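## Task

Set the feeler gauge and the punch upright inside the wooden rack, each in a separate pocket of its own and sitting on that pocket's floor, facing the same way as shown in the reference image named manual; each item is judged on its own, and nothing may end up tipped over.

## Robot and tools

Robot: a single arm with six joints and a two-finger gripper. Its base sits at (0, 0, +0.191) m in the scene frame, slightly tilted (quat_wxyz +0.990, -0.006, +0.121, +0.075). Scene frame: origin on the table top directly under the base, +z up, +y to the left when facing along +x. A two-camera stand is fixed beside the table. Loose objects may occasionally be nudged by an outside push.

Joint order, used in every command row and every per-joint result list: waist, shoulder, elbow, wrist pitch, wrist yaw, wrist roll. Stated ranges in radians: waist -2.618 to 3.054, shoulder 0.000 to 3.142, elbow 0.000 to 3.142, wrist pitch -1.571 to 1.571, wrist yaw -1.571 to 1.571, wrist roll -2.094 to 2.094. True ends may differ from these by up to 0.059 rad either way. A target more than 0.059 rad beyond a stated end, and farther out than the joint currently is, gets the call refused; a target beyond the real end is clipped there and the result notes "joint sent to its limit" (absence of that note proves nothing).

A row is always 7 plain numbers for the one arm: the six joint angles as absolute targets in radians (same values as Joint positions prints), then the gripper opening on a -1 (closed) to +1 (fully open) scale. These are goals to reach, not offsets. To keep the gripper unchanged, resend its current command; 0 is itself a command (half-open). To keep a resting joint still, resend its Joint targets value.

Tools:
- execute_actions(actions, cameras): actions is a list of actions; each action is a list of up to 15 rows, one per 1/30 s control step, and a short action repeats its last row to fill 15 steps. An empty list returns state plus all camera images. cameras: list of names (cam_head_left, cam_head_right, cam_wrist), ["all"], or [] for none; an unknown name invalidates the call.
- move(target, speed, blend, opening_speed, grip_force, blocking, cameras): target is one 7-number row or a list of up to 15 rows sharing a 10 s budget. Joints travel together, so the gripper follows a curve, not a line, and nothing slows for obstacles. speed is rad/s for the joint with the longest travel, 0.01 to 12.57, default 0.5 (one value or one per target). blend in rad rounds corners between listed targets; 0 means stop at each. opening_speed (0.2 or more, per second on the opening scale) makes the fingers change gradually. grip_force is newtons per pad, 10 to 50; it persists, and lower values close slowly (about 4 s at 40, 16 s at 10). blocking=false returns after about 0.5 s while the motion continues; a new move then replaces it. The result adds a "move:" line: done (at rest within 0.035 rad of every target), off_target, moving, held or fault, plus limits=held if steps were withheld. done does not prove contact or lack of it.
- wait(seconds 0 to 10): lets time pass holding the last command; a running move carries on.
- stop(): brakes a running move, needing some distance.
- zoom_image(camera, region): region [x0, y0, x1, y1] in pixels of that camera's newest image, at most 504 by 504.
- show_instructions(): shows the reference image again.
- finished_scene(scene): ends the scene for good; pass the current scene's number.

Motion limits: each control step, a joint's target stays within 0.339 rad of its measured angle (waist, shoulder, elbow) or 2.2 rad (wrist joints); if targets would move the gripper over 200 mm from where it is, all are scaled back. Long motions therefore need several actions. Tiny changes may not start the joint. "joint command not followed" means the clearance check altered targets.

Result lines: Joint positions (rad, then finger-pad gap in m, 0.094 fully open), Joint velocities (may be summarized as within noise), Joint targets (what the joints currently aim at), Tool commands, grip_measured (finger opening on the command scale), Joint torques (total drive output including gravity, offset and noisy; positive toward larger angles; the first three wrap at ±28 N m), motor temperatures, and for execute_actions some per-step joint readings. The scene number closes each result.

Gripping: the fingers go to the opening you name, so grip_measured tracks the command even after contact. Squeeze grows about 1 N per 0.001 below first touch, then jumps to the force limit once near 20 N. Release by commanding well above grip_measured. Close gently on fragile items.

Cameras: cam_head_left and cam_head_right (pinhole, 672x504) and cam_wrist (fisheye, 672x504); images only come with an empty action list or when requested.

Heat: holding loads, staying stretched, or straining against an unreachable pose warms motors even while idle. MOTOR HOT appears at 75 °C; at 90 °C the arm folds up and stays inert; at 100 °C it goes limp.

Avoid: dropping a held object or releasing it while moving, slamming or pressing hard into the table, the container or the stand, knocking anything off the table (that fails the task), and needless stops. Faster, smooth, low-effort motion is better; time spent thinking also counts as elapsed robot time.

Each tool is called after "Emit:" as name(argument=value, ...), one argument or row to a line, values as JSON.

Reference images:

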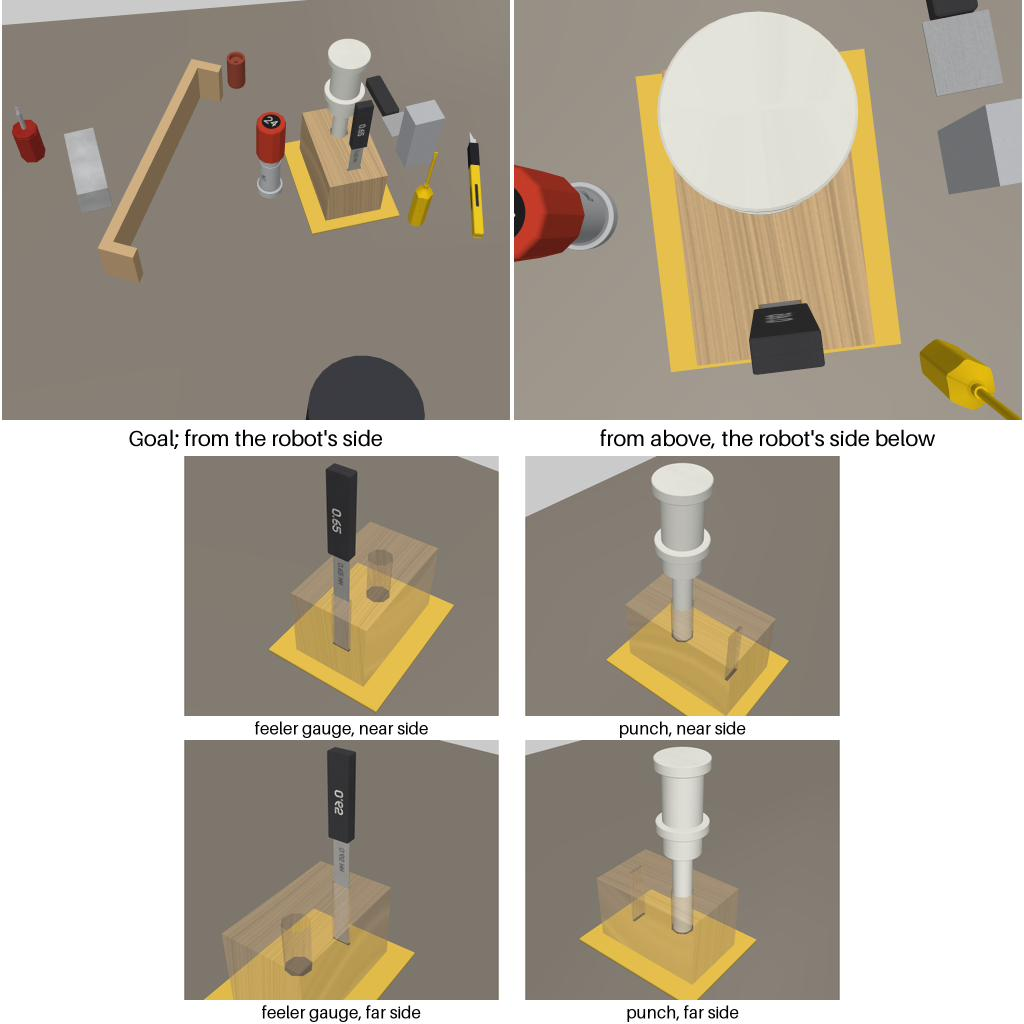

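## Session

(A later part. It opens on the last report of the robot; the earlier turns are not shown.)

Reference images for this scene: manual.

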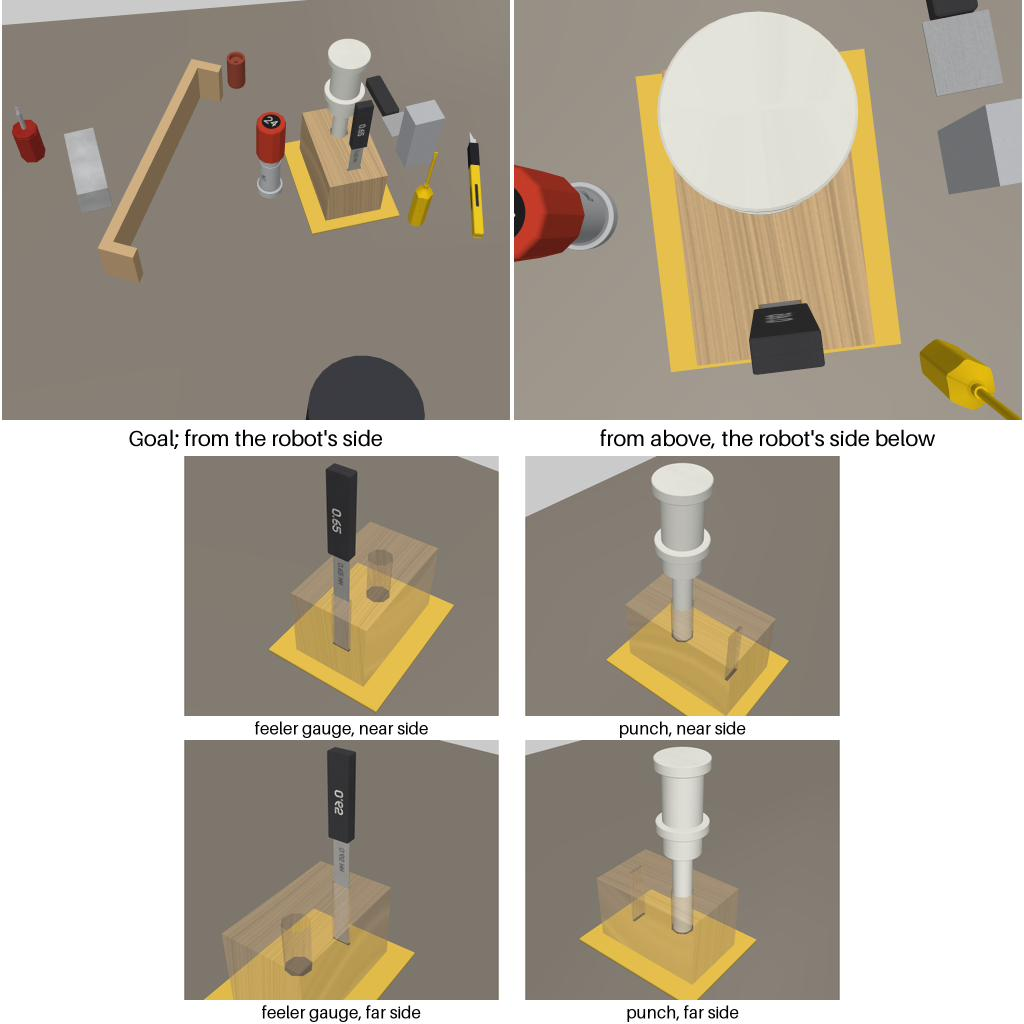

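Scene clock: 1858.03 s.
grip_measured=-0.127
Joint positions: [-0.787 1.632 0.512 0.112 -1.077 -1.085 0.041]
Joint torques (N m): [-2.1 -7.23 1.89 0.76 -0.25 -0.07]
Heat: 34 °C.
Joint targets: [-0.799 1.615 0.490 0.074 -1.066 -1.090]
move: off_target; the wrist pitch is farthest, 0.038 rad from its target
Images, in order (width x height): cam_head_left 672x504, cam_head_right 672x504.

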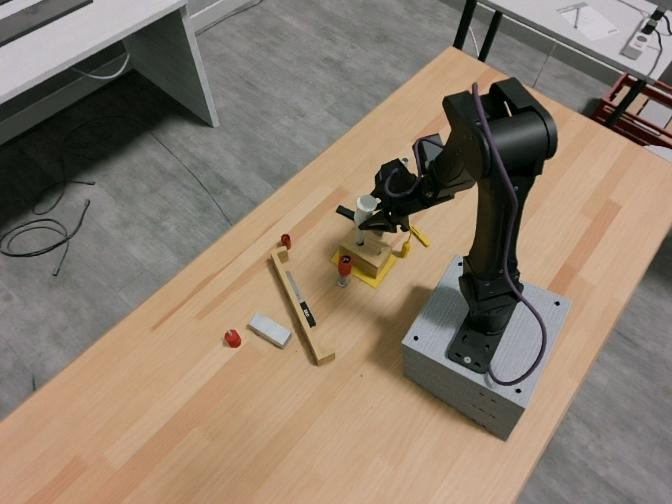

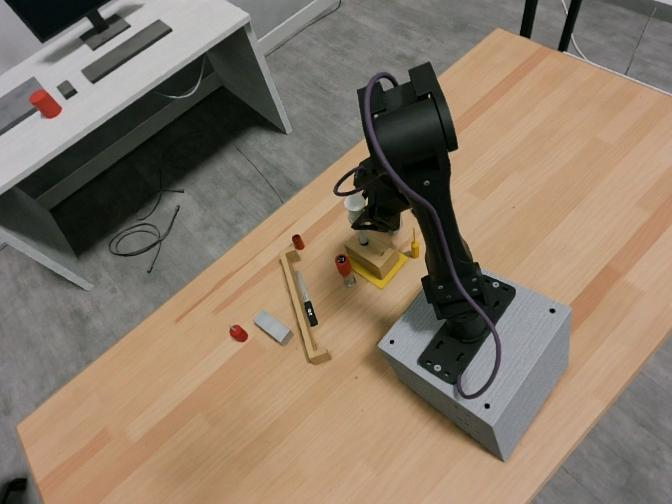

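Emit:
move(
  target=[
    [-0.748, 1.820, 0.436, 0.392, -1.053, -1.028, -0.35],
    [-0.748, 1.820, 0.436, 0.392, -1.053, -1.028, 0.2],
  ],
  speed=0.06,
  opening_speed=0.35,
  cameras=["cam_head_left", "cam_head_right", "cam_wrist"],
)

Emit:
zoom_image(
  camera="cam_head_left",
  region=[335, 190, 395, 290],
)

Emit:
zoom_image(
  camera="cam_head_right",
  region=[335, 190, 395, 290],
)

Scene clock: 1976.57 s.
grip_measured=+0.198
Joint positions: [-0.758 1.826 0.446 0.41 -1.044 -1.027 0.056]
Joint torques (N m): [-0.23 -6.83 1.42 1.04 -0.43 -0.04]
Heat: 35 °C.
Joint targets: [-0.748 1.820 0.436 0.392 -1.053 -1.028]
move: done

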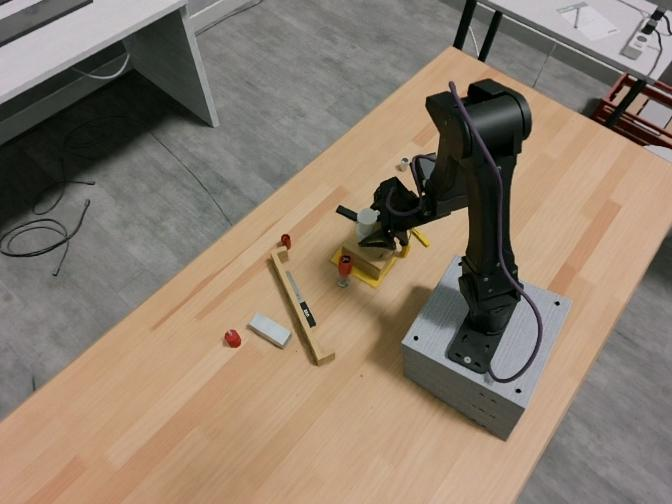

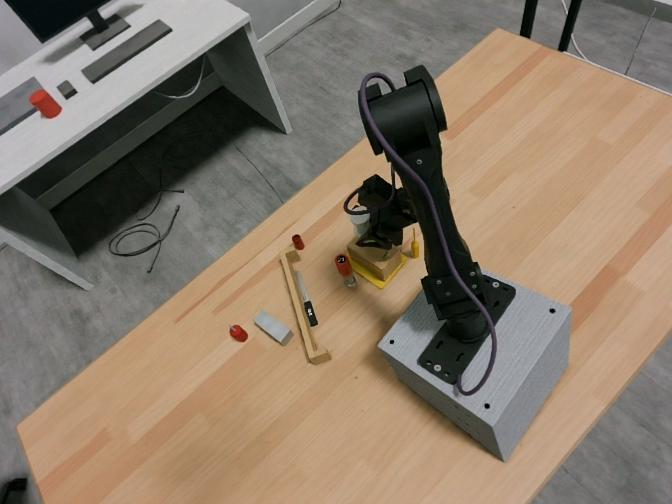

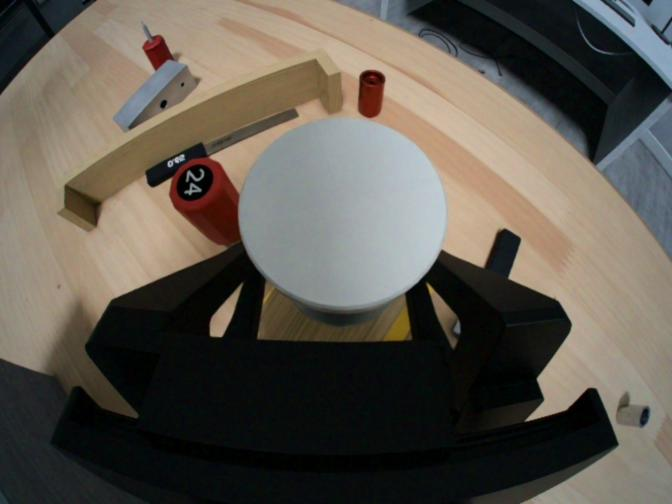

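Scaled by 5.040 from the camera's 672x504 image, which has a finer 960x720 frame.

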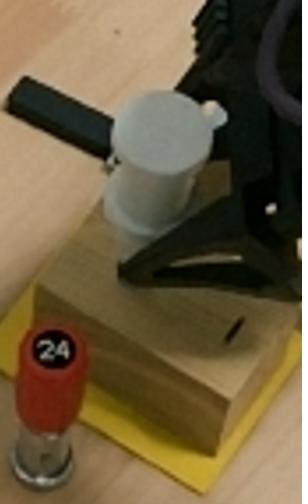

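Scaled by 5.040 from the camera's 672x504 image, which has a finer 960x720 frame.

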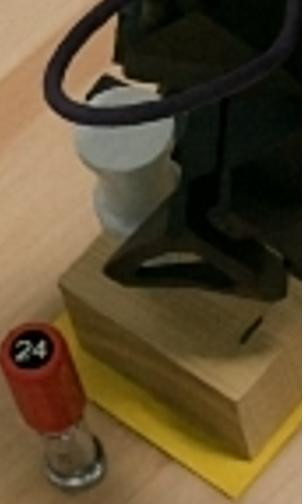

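Emit:
move(
  target=[
    [-0.84, 1.735, 0.465, 0.16, -1.08, -1.17, 0.2],
    [-0.921, 1.645, 0.484, -0.06, -1.13, -1.324, 0.2],
    [-1.096, 1.58, 0.556, -0.52, -1.154, -1.703, 0.2],
    [-1.0, 1.4, 1.0, -1.0, -0.6, -0.9, 0.2],
  ],
  speed=[0.25, 0.3, 0.6, 0.8],
  blend=[0.04, 0.05, 0.2, 0],
  cameras=["all"],
)

Emit:
zoom_image(
  camera="cam_head_left",
  region=[320, 190, 430, 290],
)

Emit:
zoom_image(
  camera="cam_head_right",
  region=[320, 190, 430, 290],
)

Scene clock: 2013.03 s.
grip_measured=+0.198
Joint positions: [-1.008 1.418 0.973 -0.987 -0.594 -0.906 0.056]
Joint torques (N m): [-0.47 -6.95 7.58 0.37 -0.23 0.03]
Heat: 34 °C.
Joint targets: [-1.000 1.400 1.000 -1.000 -0.600 -0.900]
move: done

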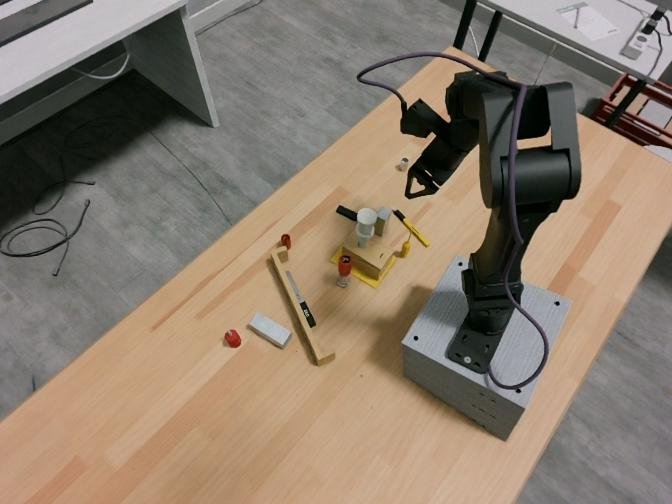

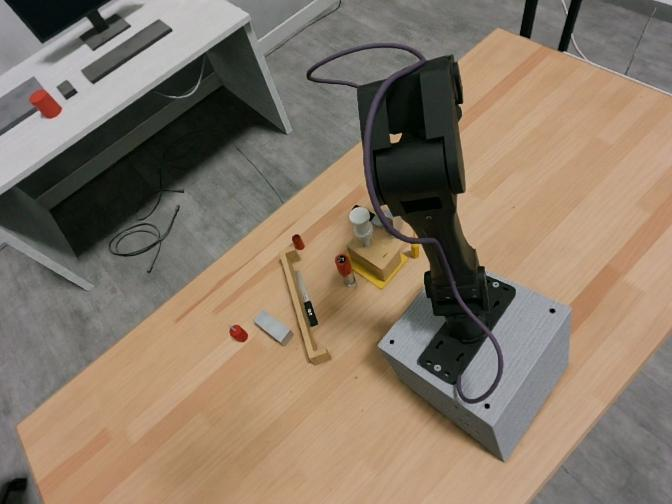

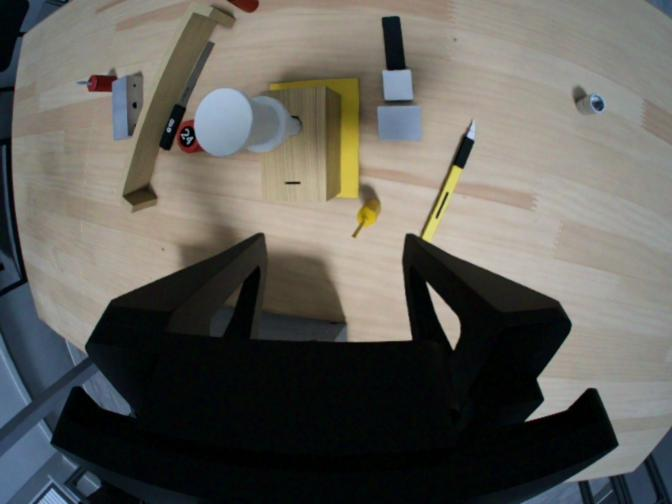

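Scaled by 4.582 from the camera's 672x504 image, which has a finer 960x720 frame.

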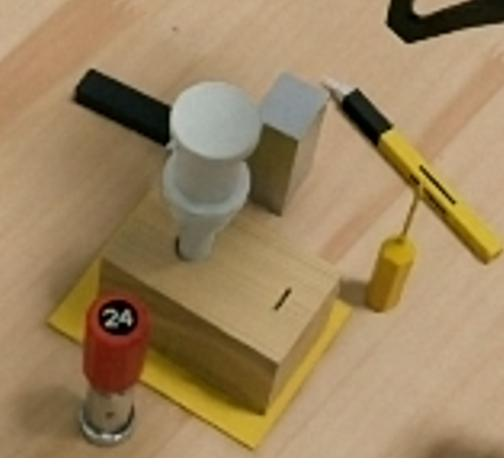

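Scaled by 4.582 from the camera's 672x504 image, which has a finer 960x720 frame.

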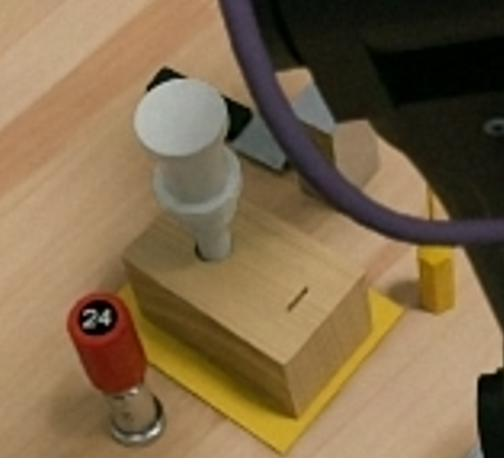

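Emit:
execute_actions(
  actions=[],
  cameras=["all"],
)

Emit:
show_instructions(
)

Scene clock: 2161.93 s.
grip_measured=+0.198
Joint positions: [-1.008 1.418 0.973 -0.987 -0.593 -0.905 0.056]
Joint velocities: within noise
Joint torques (N m): [-0.49 -6.95 7.57 0.38 -0.23 0.02]
Motor temperatures (°C): [28 34 32 29 26 27 32]
Heat: 34 °C.
Joint targets: [-1.000 1.400 1.000 -1.000 -0.600 -0.900]
Tool commands: gripper/opening=+0.2

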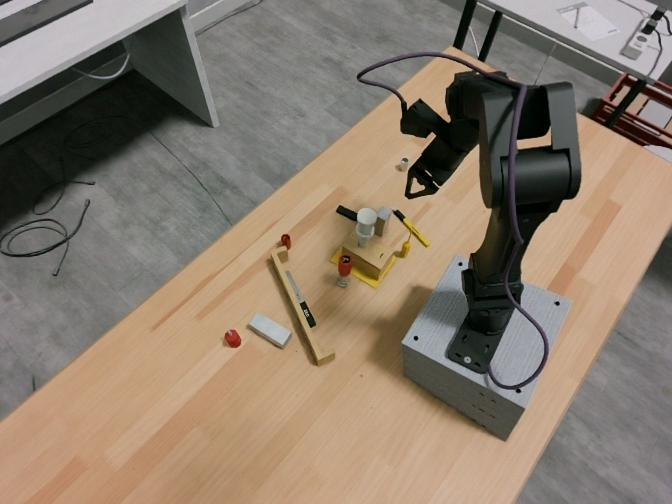

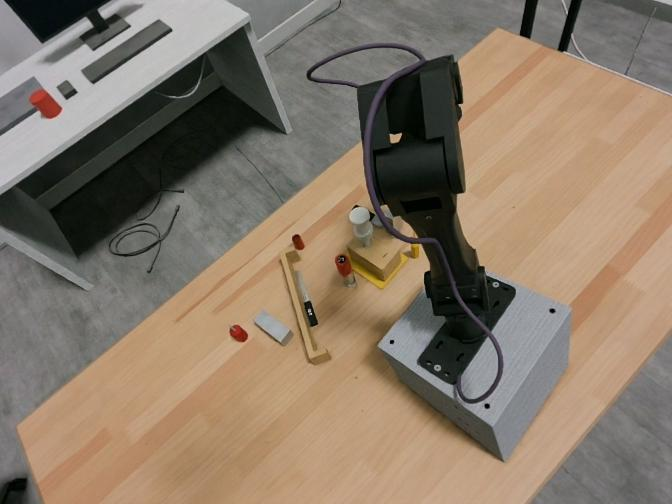

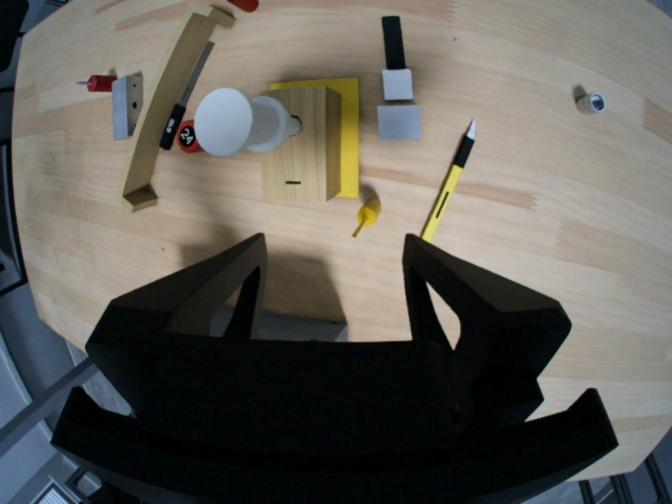

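Reference images for this scene: manual.

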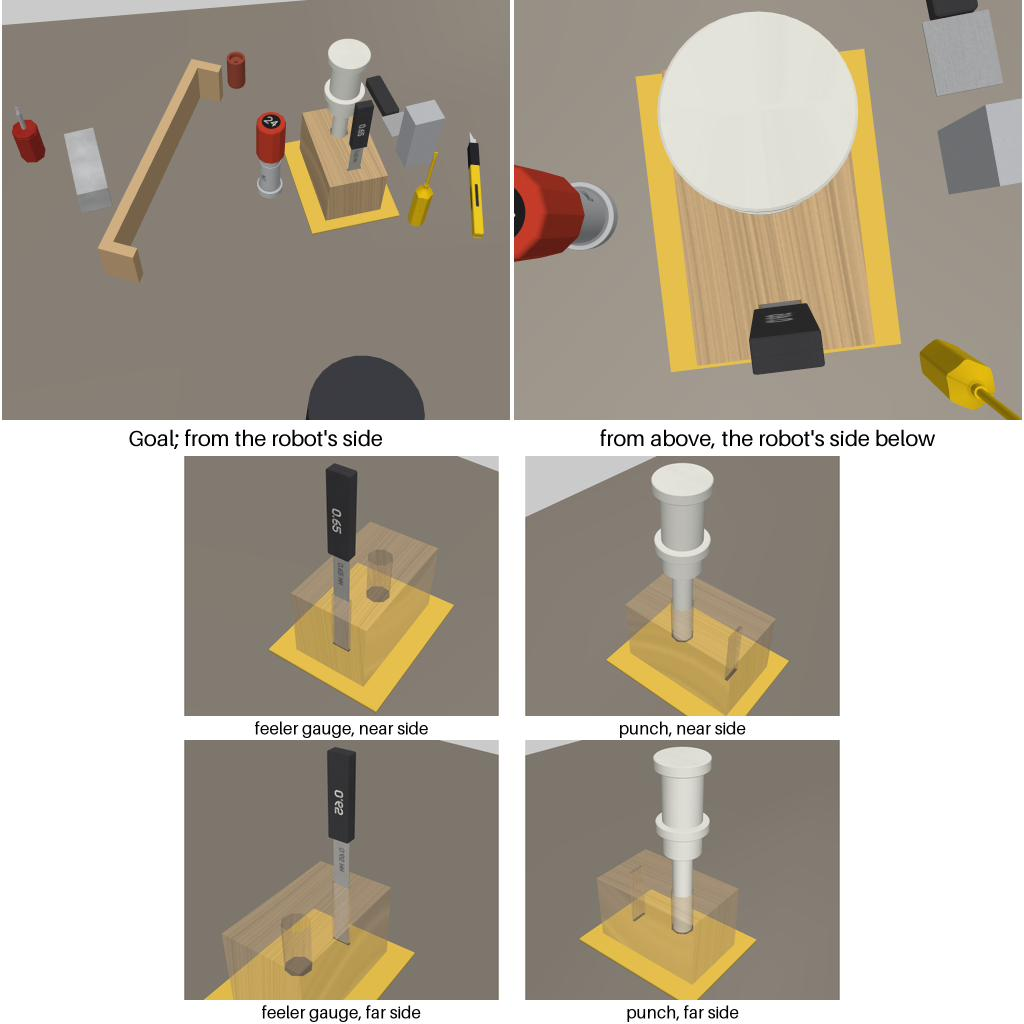

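Emit:
move(
  target=[
    [0.2, 1.42, 0.97, -0.95, 0.0, 0.5, 0.2],
    [0.532, 1.60, 0.92, -0.68, 0.068, 1.12, 0.2],
  ],
  speed=0.9,
  blend=0.15,
  cameras=["all"],
)

Scene clock: 2422.07 s.
grip_measured=+0.198
Joint positions: [0.526 1.588 0.938 -0.691 0.055 1.112 0.056]
Joint torques (N m): [1.5 -6.28 3.55 0.69 0.1 0.05]
Heat: 34 °C.
Joint targets: [0.532 1.600 0.920 -0.680 0.068 1.120]
move: done

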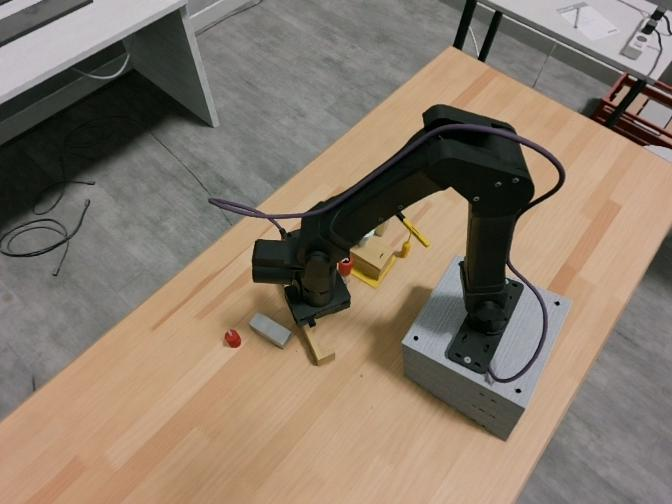

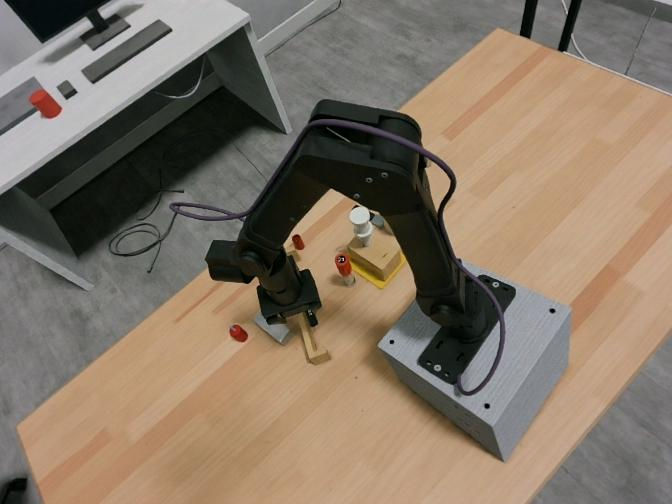

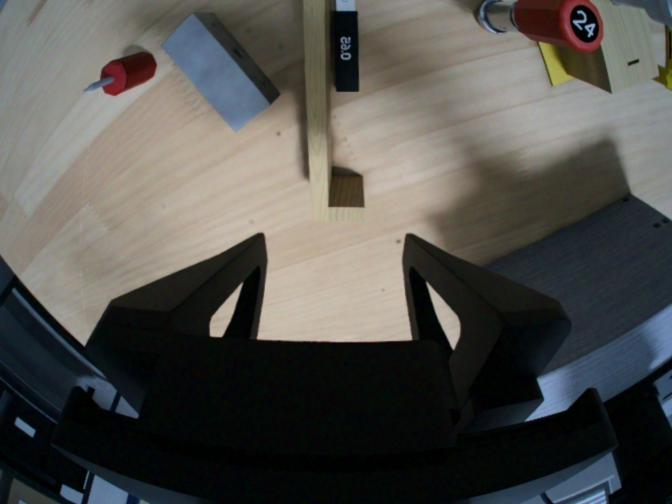

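Emit:
move(
  target=[0.516, 1.809, 0.926, -0.479, 0.064, 1.106, 0.2],
  speed=0.4,
  cameras=["cam_wrist"],
)

Scene clock: 2473.37 s.
grip_measured=+0.198
Joint positions: [0.526 1.797 0.938 -0.489 0.055 1.113 0.056]
Joint torques (N m): [0.34 -7.28 3.19 0.68 0.06 -0.09]
Heat: 33 °C.
Joint targets: [0.516 1.809 0.926 -0.479 0.064 1.106]
move: done
Images, in order (width x height): cam_wrist 672x504.

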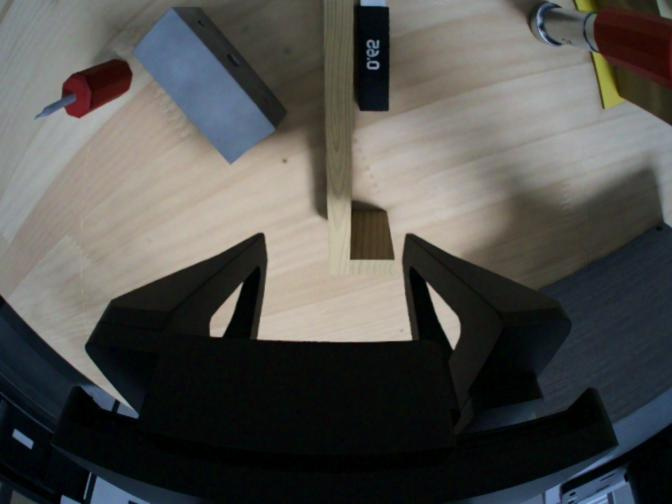

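Emit:
zoom_image(
  camera="cam_wrist",
  region=[300, 0, 440, 130],
)

Scaled by 3.600 from the camera's 672x504 image, which has a finer 960x720 frame.

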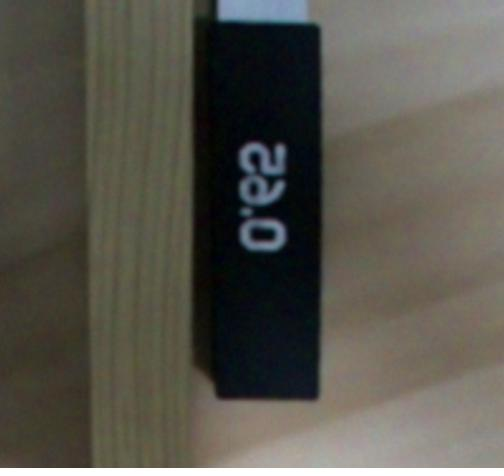

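Emit:
zoom_image(
  camera="cam_wrist",
  region=[356, 30, 392, 80],
)

Scaled by 10.080 from the camera's 672x504 image, which has a finer 960x720 frame.

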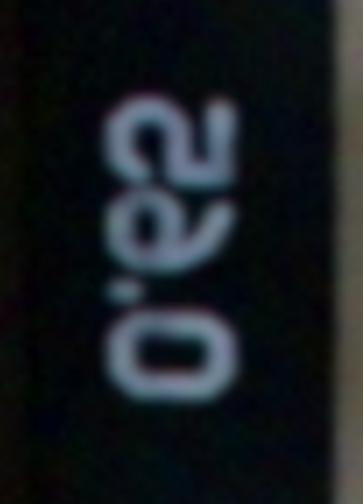

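Emit:
show_instructions(
)

Reference images for this scene: manual.

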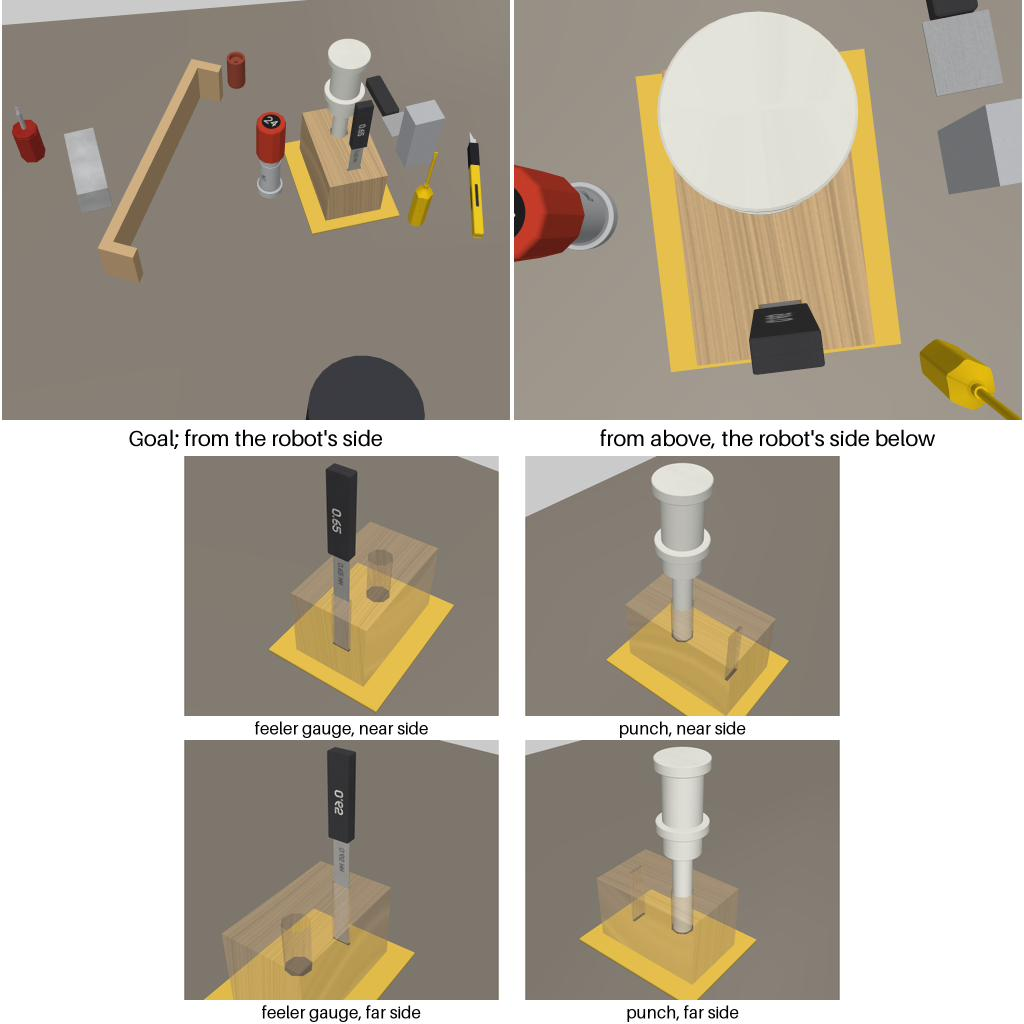

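Emit:
move(
  target=[0.474, 2.086, 0.905, -0.194, 0.058, 1.075, 0.2],
  speed=0.25,
  cameras=["all"],
)

Scene clock: 2650.77 s.
grip_measured=+0.198
Joint positions: [0.482 2.069 0.917 -0.205 0.055 1.083 0.056]
Joint torques (N m): [0.51 -7.65 1.73 0.64 0.01 -0.11]
Heat: 33 °C.
Joint targets: [0.474 2.086 0.905 -0.194 0.058 1.075]
move: done

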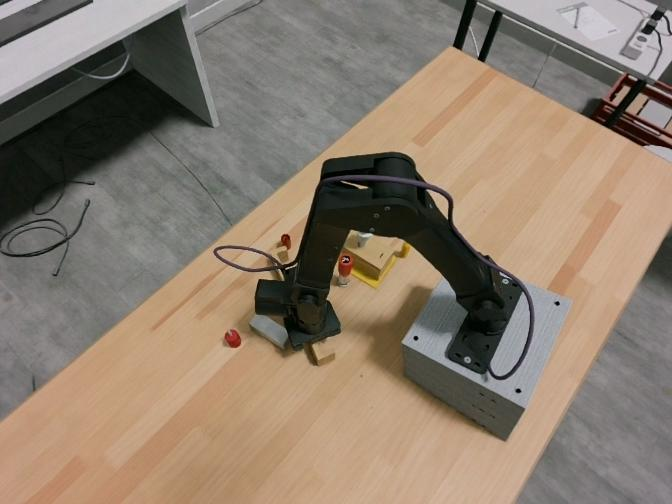

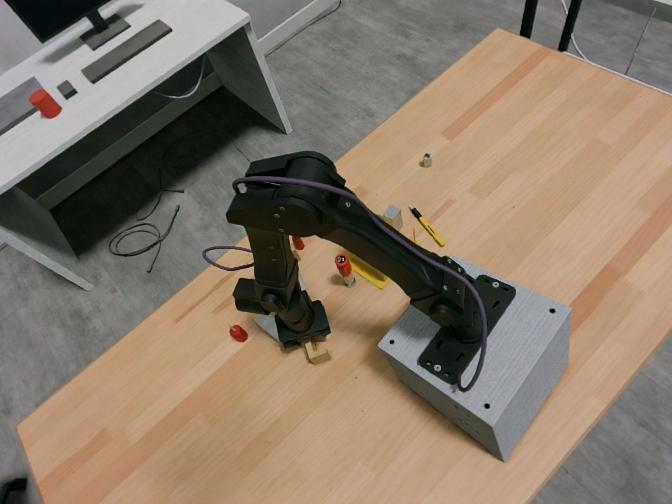

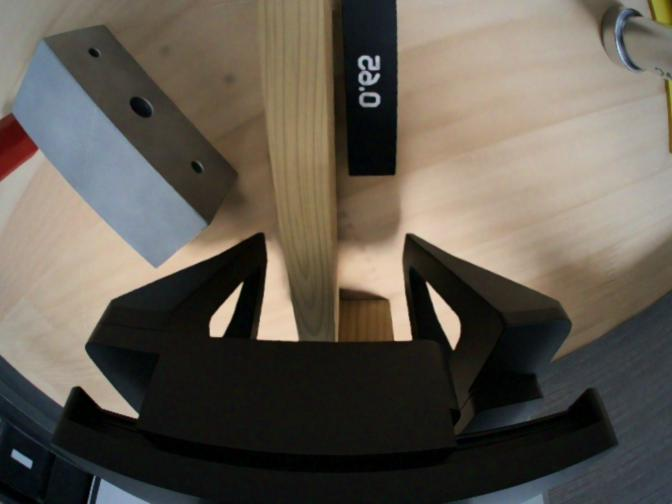

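Emit:
move(
  target=[
    [0.484, 2.098, 0.930, -0.207, 0.058, 1.084, 0.2],
  ],
  speed=0.15,
)

Emit:
move(
  target=[0.484, 2.098, 0.930, -0.207, 0.058, 1.084, -0.8],
  opening_speed=0.5,
  grip_force=20,
  cameras=["cam_wrist"],
)

Scene clock: 2695.07 s.
grip_measured=+0.198
Joint positions: [0.482 2.077 0.917 -0.205 0.055 1.083 0.056]
Joint torques (N m): [1.33 -7.43 3.56 0.48 0 -0.03]
Heat: 35 °C.
Joint targets: [0.484 2.098 0.930 -0.207 0.058 1.084]
move: done

Scene clock: 2699.30 s.
grip_measured=-0.727
Joint positions: [0.482 2.077 0.917 -0.183 0.038 1.072 0.013]
Joint torques (N m): [1.37 -7.47 3.64 0.3 0.16 0.09]
Heat: 34 °C.
Joint targets: [0.484 2.098 0.930 -0.207 0.058 1.084]
grip_force (N): 20
move: done
Images, in order (width x height): cam_wrist 672x504.

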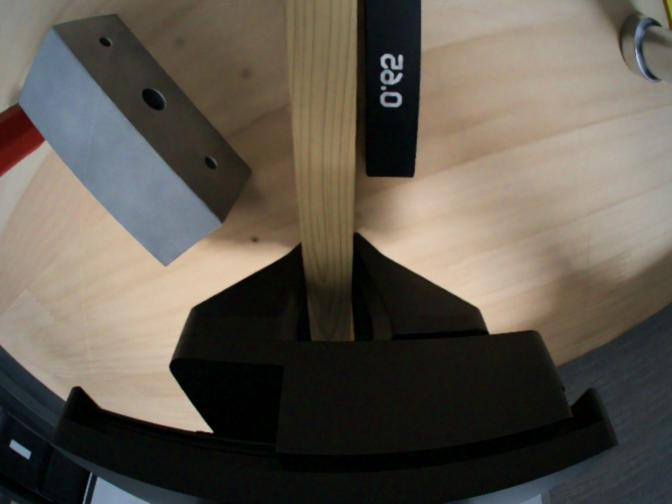

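Emit:
move(
  target=[0.524, 2.136, 1.025, -0.253, 0.058, 1.114, -0.8],
  speed=0.06,
  cameras=["cam_wrist"],
)

Scene clock: 2705.00 s.
grip_measured=-0.740
Joint positions: [0.502 2.107 0.989 -0.279 0.07 1.088 0.012]
Joint torques (N m): [3.19 -7.21 5.65 0.73 -0.11 0.22]
Heat: 34 °C.
Joint targets: [0.524 2.136 1.025 -0.253 0.058 1.114]
grip_force (N): 20
move: off_target; the elbow is farthest, 0.036 rad from its target
Images, in order (width x height): cam_wrist 672x504.

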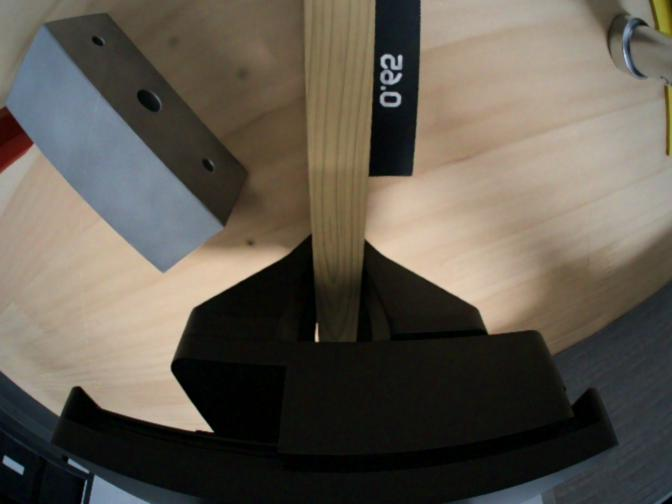

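Emit:
move(
  target=[
    [0.502, 2.107, 0.989, -0.26, 0.066, 1.088, -0.3],
    [0.516, 1.809, 0.926, -0.479, 0.064, 1.106, -0.3],
  ],
  speed=0.4,
  opening_speed=1.0,
  cameras=["all"],
)

Scene clock: 2741.73 s.
grip_measured=-0.302
Joint positions: [0.504 1.831 0.945 -0.465 0.062 1.098 0.033]
Joint torques (N m): [2.19 -9.95 2.52 0.38 0 0.04]
Heat: 35 °C.
Joint targets: [0.516 1.809 0.926 -0.479 0.064 1.106]
grip_force (N): 20
move: done

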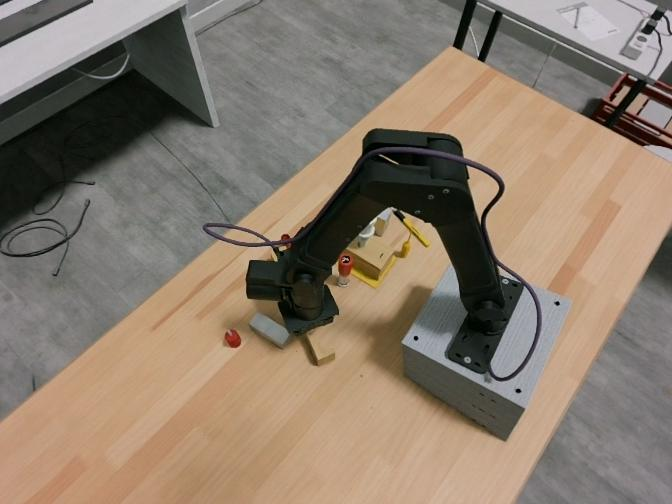

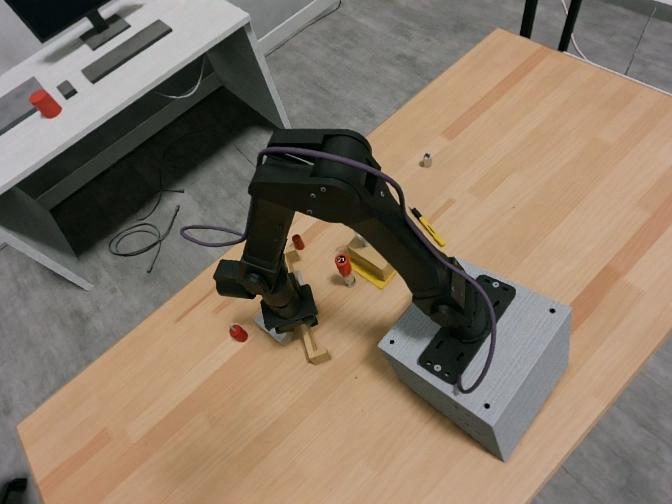

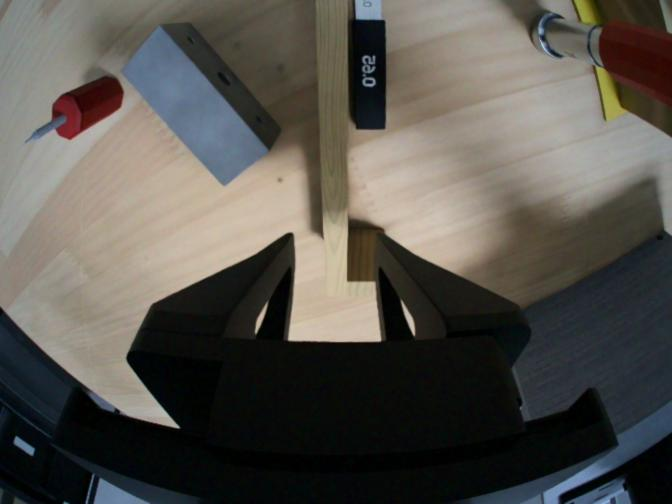

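Emit:
move(
  target=[
    [0.40, 1.84, 0.98, -0.46, 0.04, 0.0, -0.95],
    [0.292, 2.028, 1.023, -0.335, 0.015, -0.717, -0.95],
  ],
  speed=[0.9, 0.5],
  blend=0.1,
  cameras=["all"],
)

Scene clock: 2942.43 s.
grip_measured=-0.948
Joint positions: [0.299 2.008 0.998 -0.348 0.027 -0.708 0.002]
Joint torques (N m): [0.2 -7.82 5.27 0.63 -0.11 -0.11]
Heat: 38 °C.
Joint targets: [0.292 2.028 1.023 -0.335 0.015 -0.717]
grip_force (N): 20
move: done

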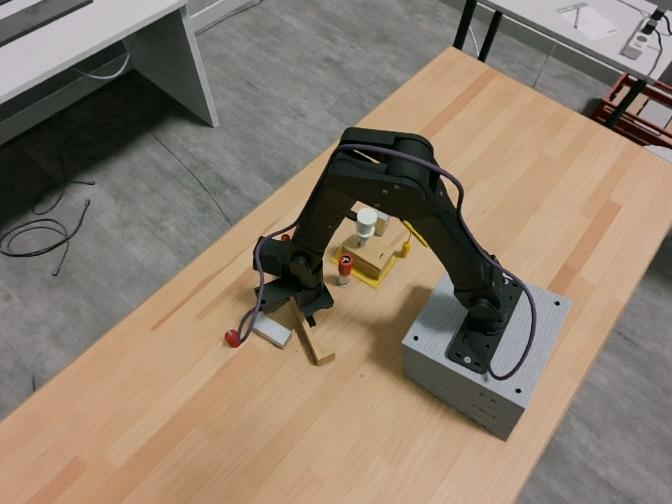

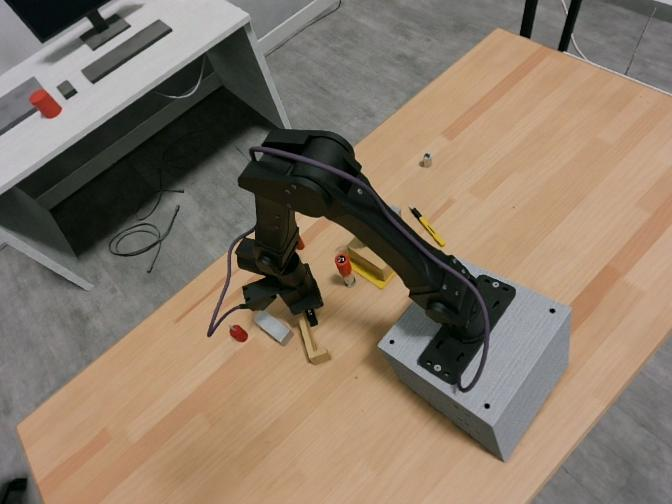

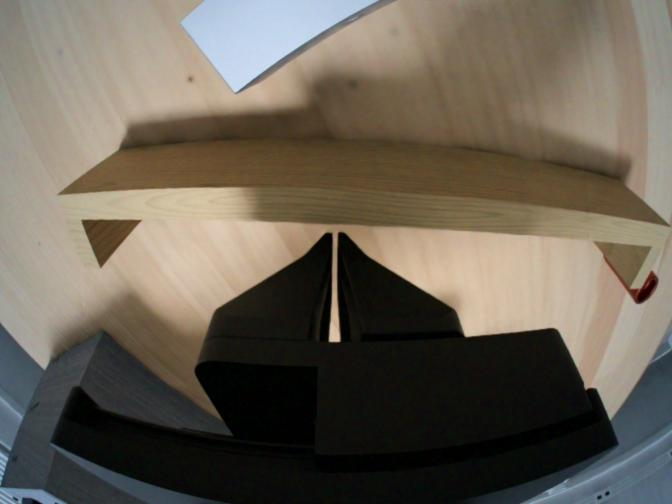

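Emit:
zoom_image(
  camera="cam_head_right",
  region=[270, 270, 350, 350],
)

Emit:
zoom_image(
  camera="cam_head_left",
  region=[270, 270, 350, 370],
)

Scaled by 6.300 from the camera's 672x504 image, which has a finer 960x720 frame.

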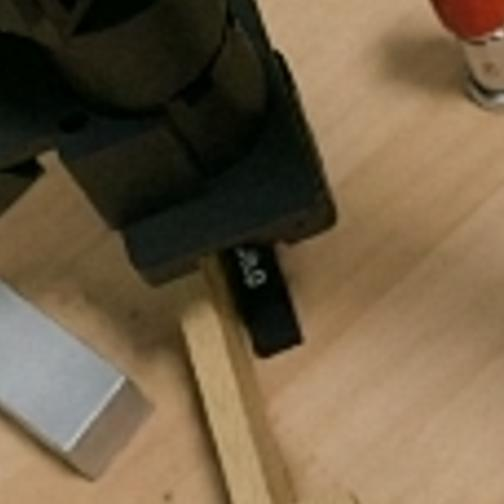

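Scaled by 5.040 from the camera's 672x504 image, which has a finer 960x720 frame.

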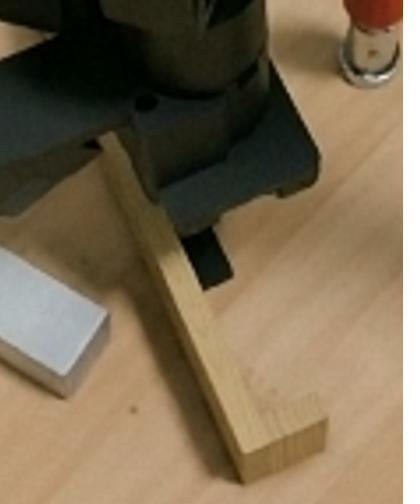

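Emit:
move(
  target=[0.280, 2.150, 1.035, -0.222, 0.0135, -0.725, -0.95],
  speed=0.1,
  cameras=["all"],
)

Scene clock: 2961.60 s.
grip_measured=-0.948
Joint positions: [0.289 2.096 1.012 -0.284 0.026 -0.714 0.002]
Joint torques (N m): [0.05 -5.64 4.68 1.16 -0.12 -0.13]
Heat: 36 °C.
Joint targets: [0.280 2.150 1.035 -0.222 0.013 -0.725]
grip_force (N): 20
move: off_target; the wrist pitch is farthest, 0.062 rad from its target

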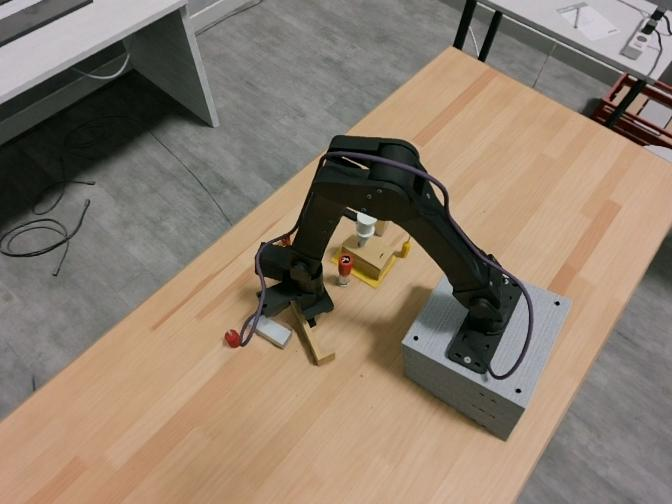

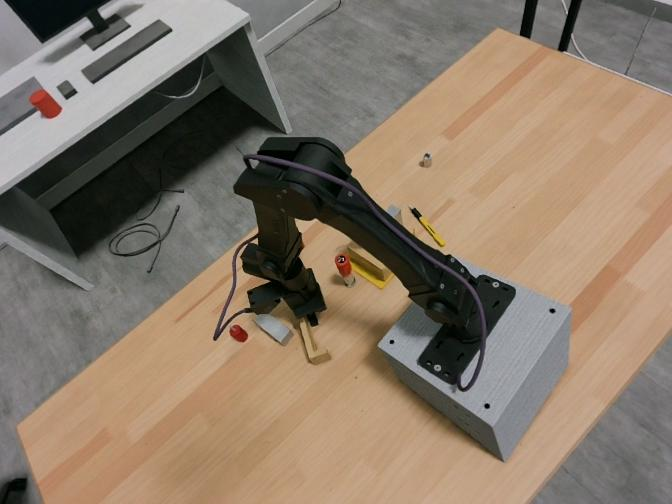

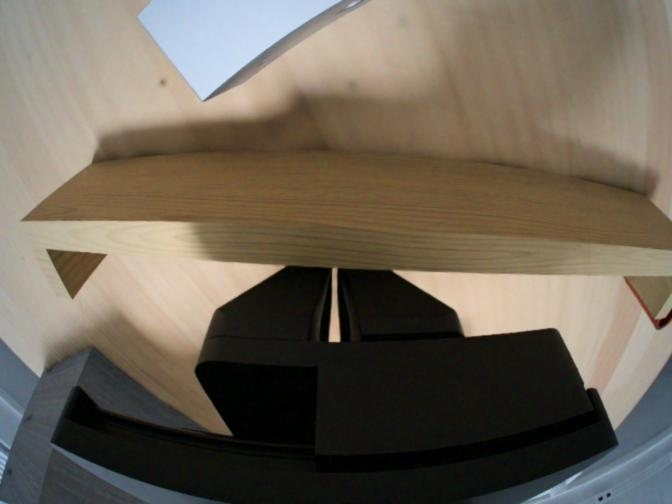

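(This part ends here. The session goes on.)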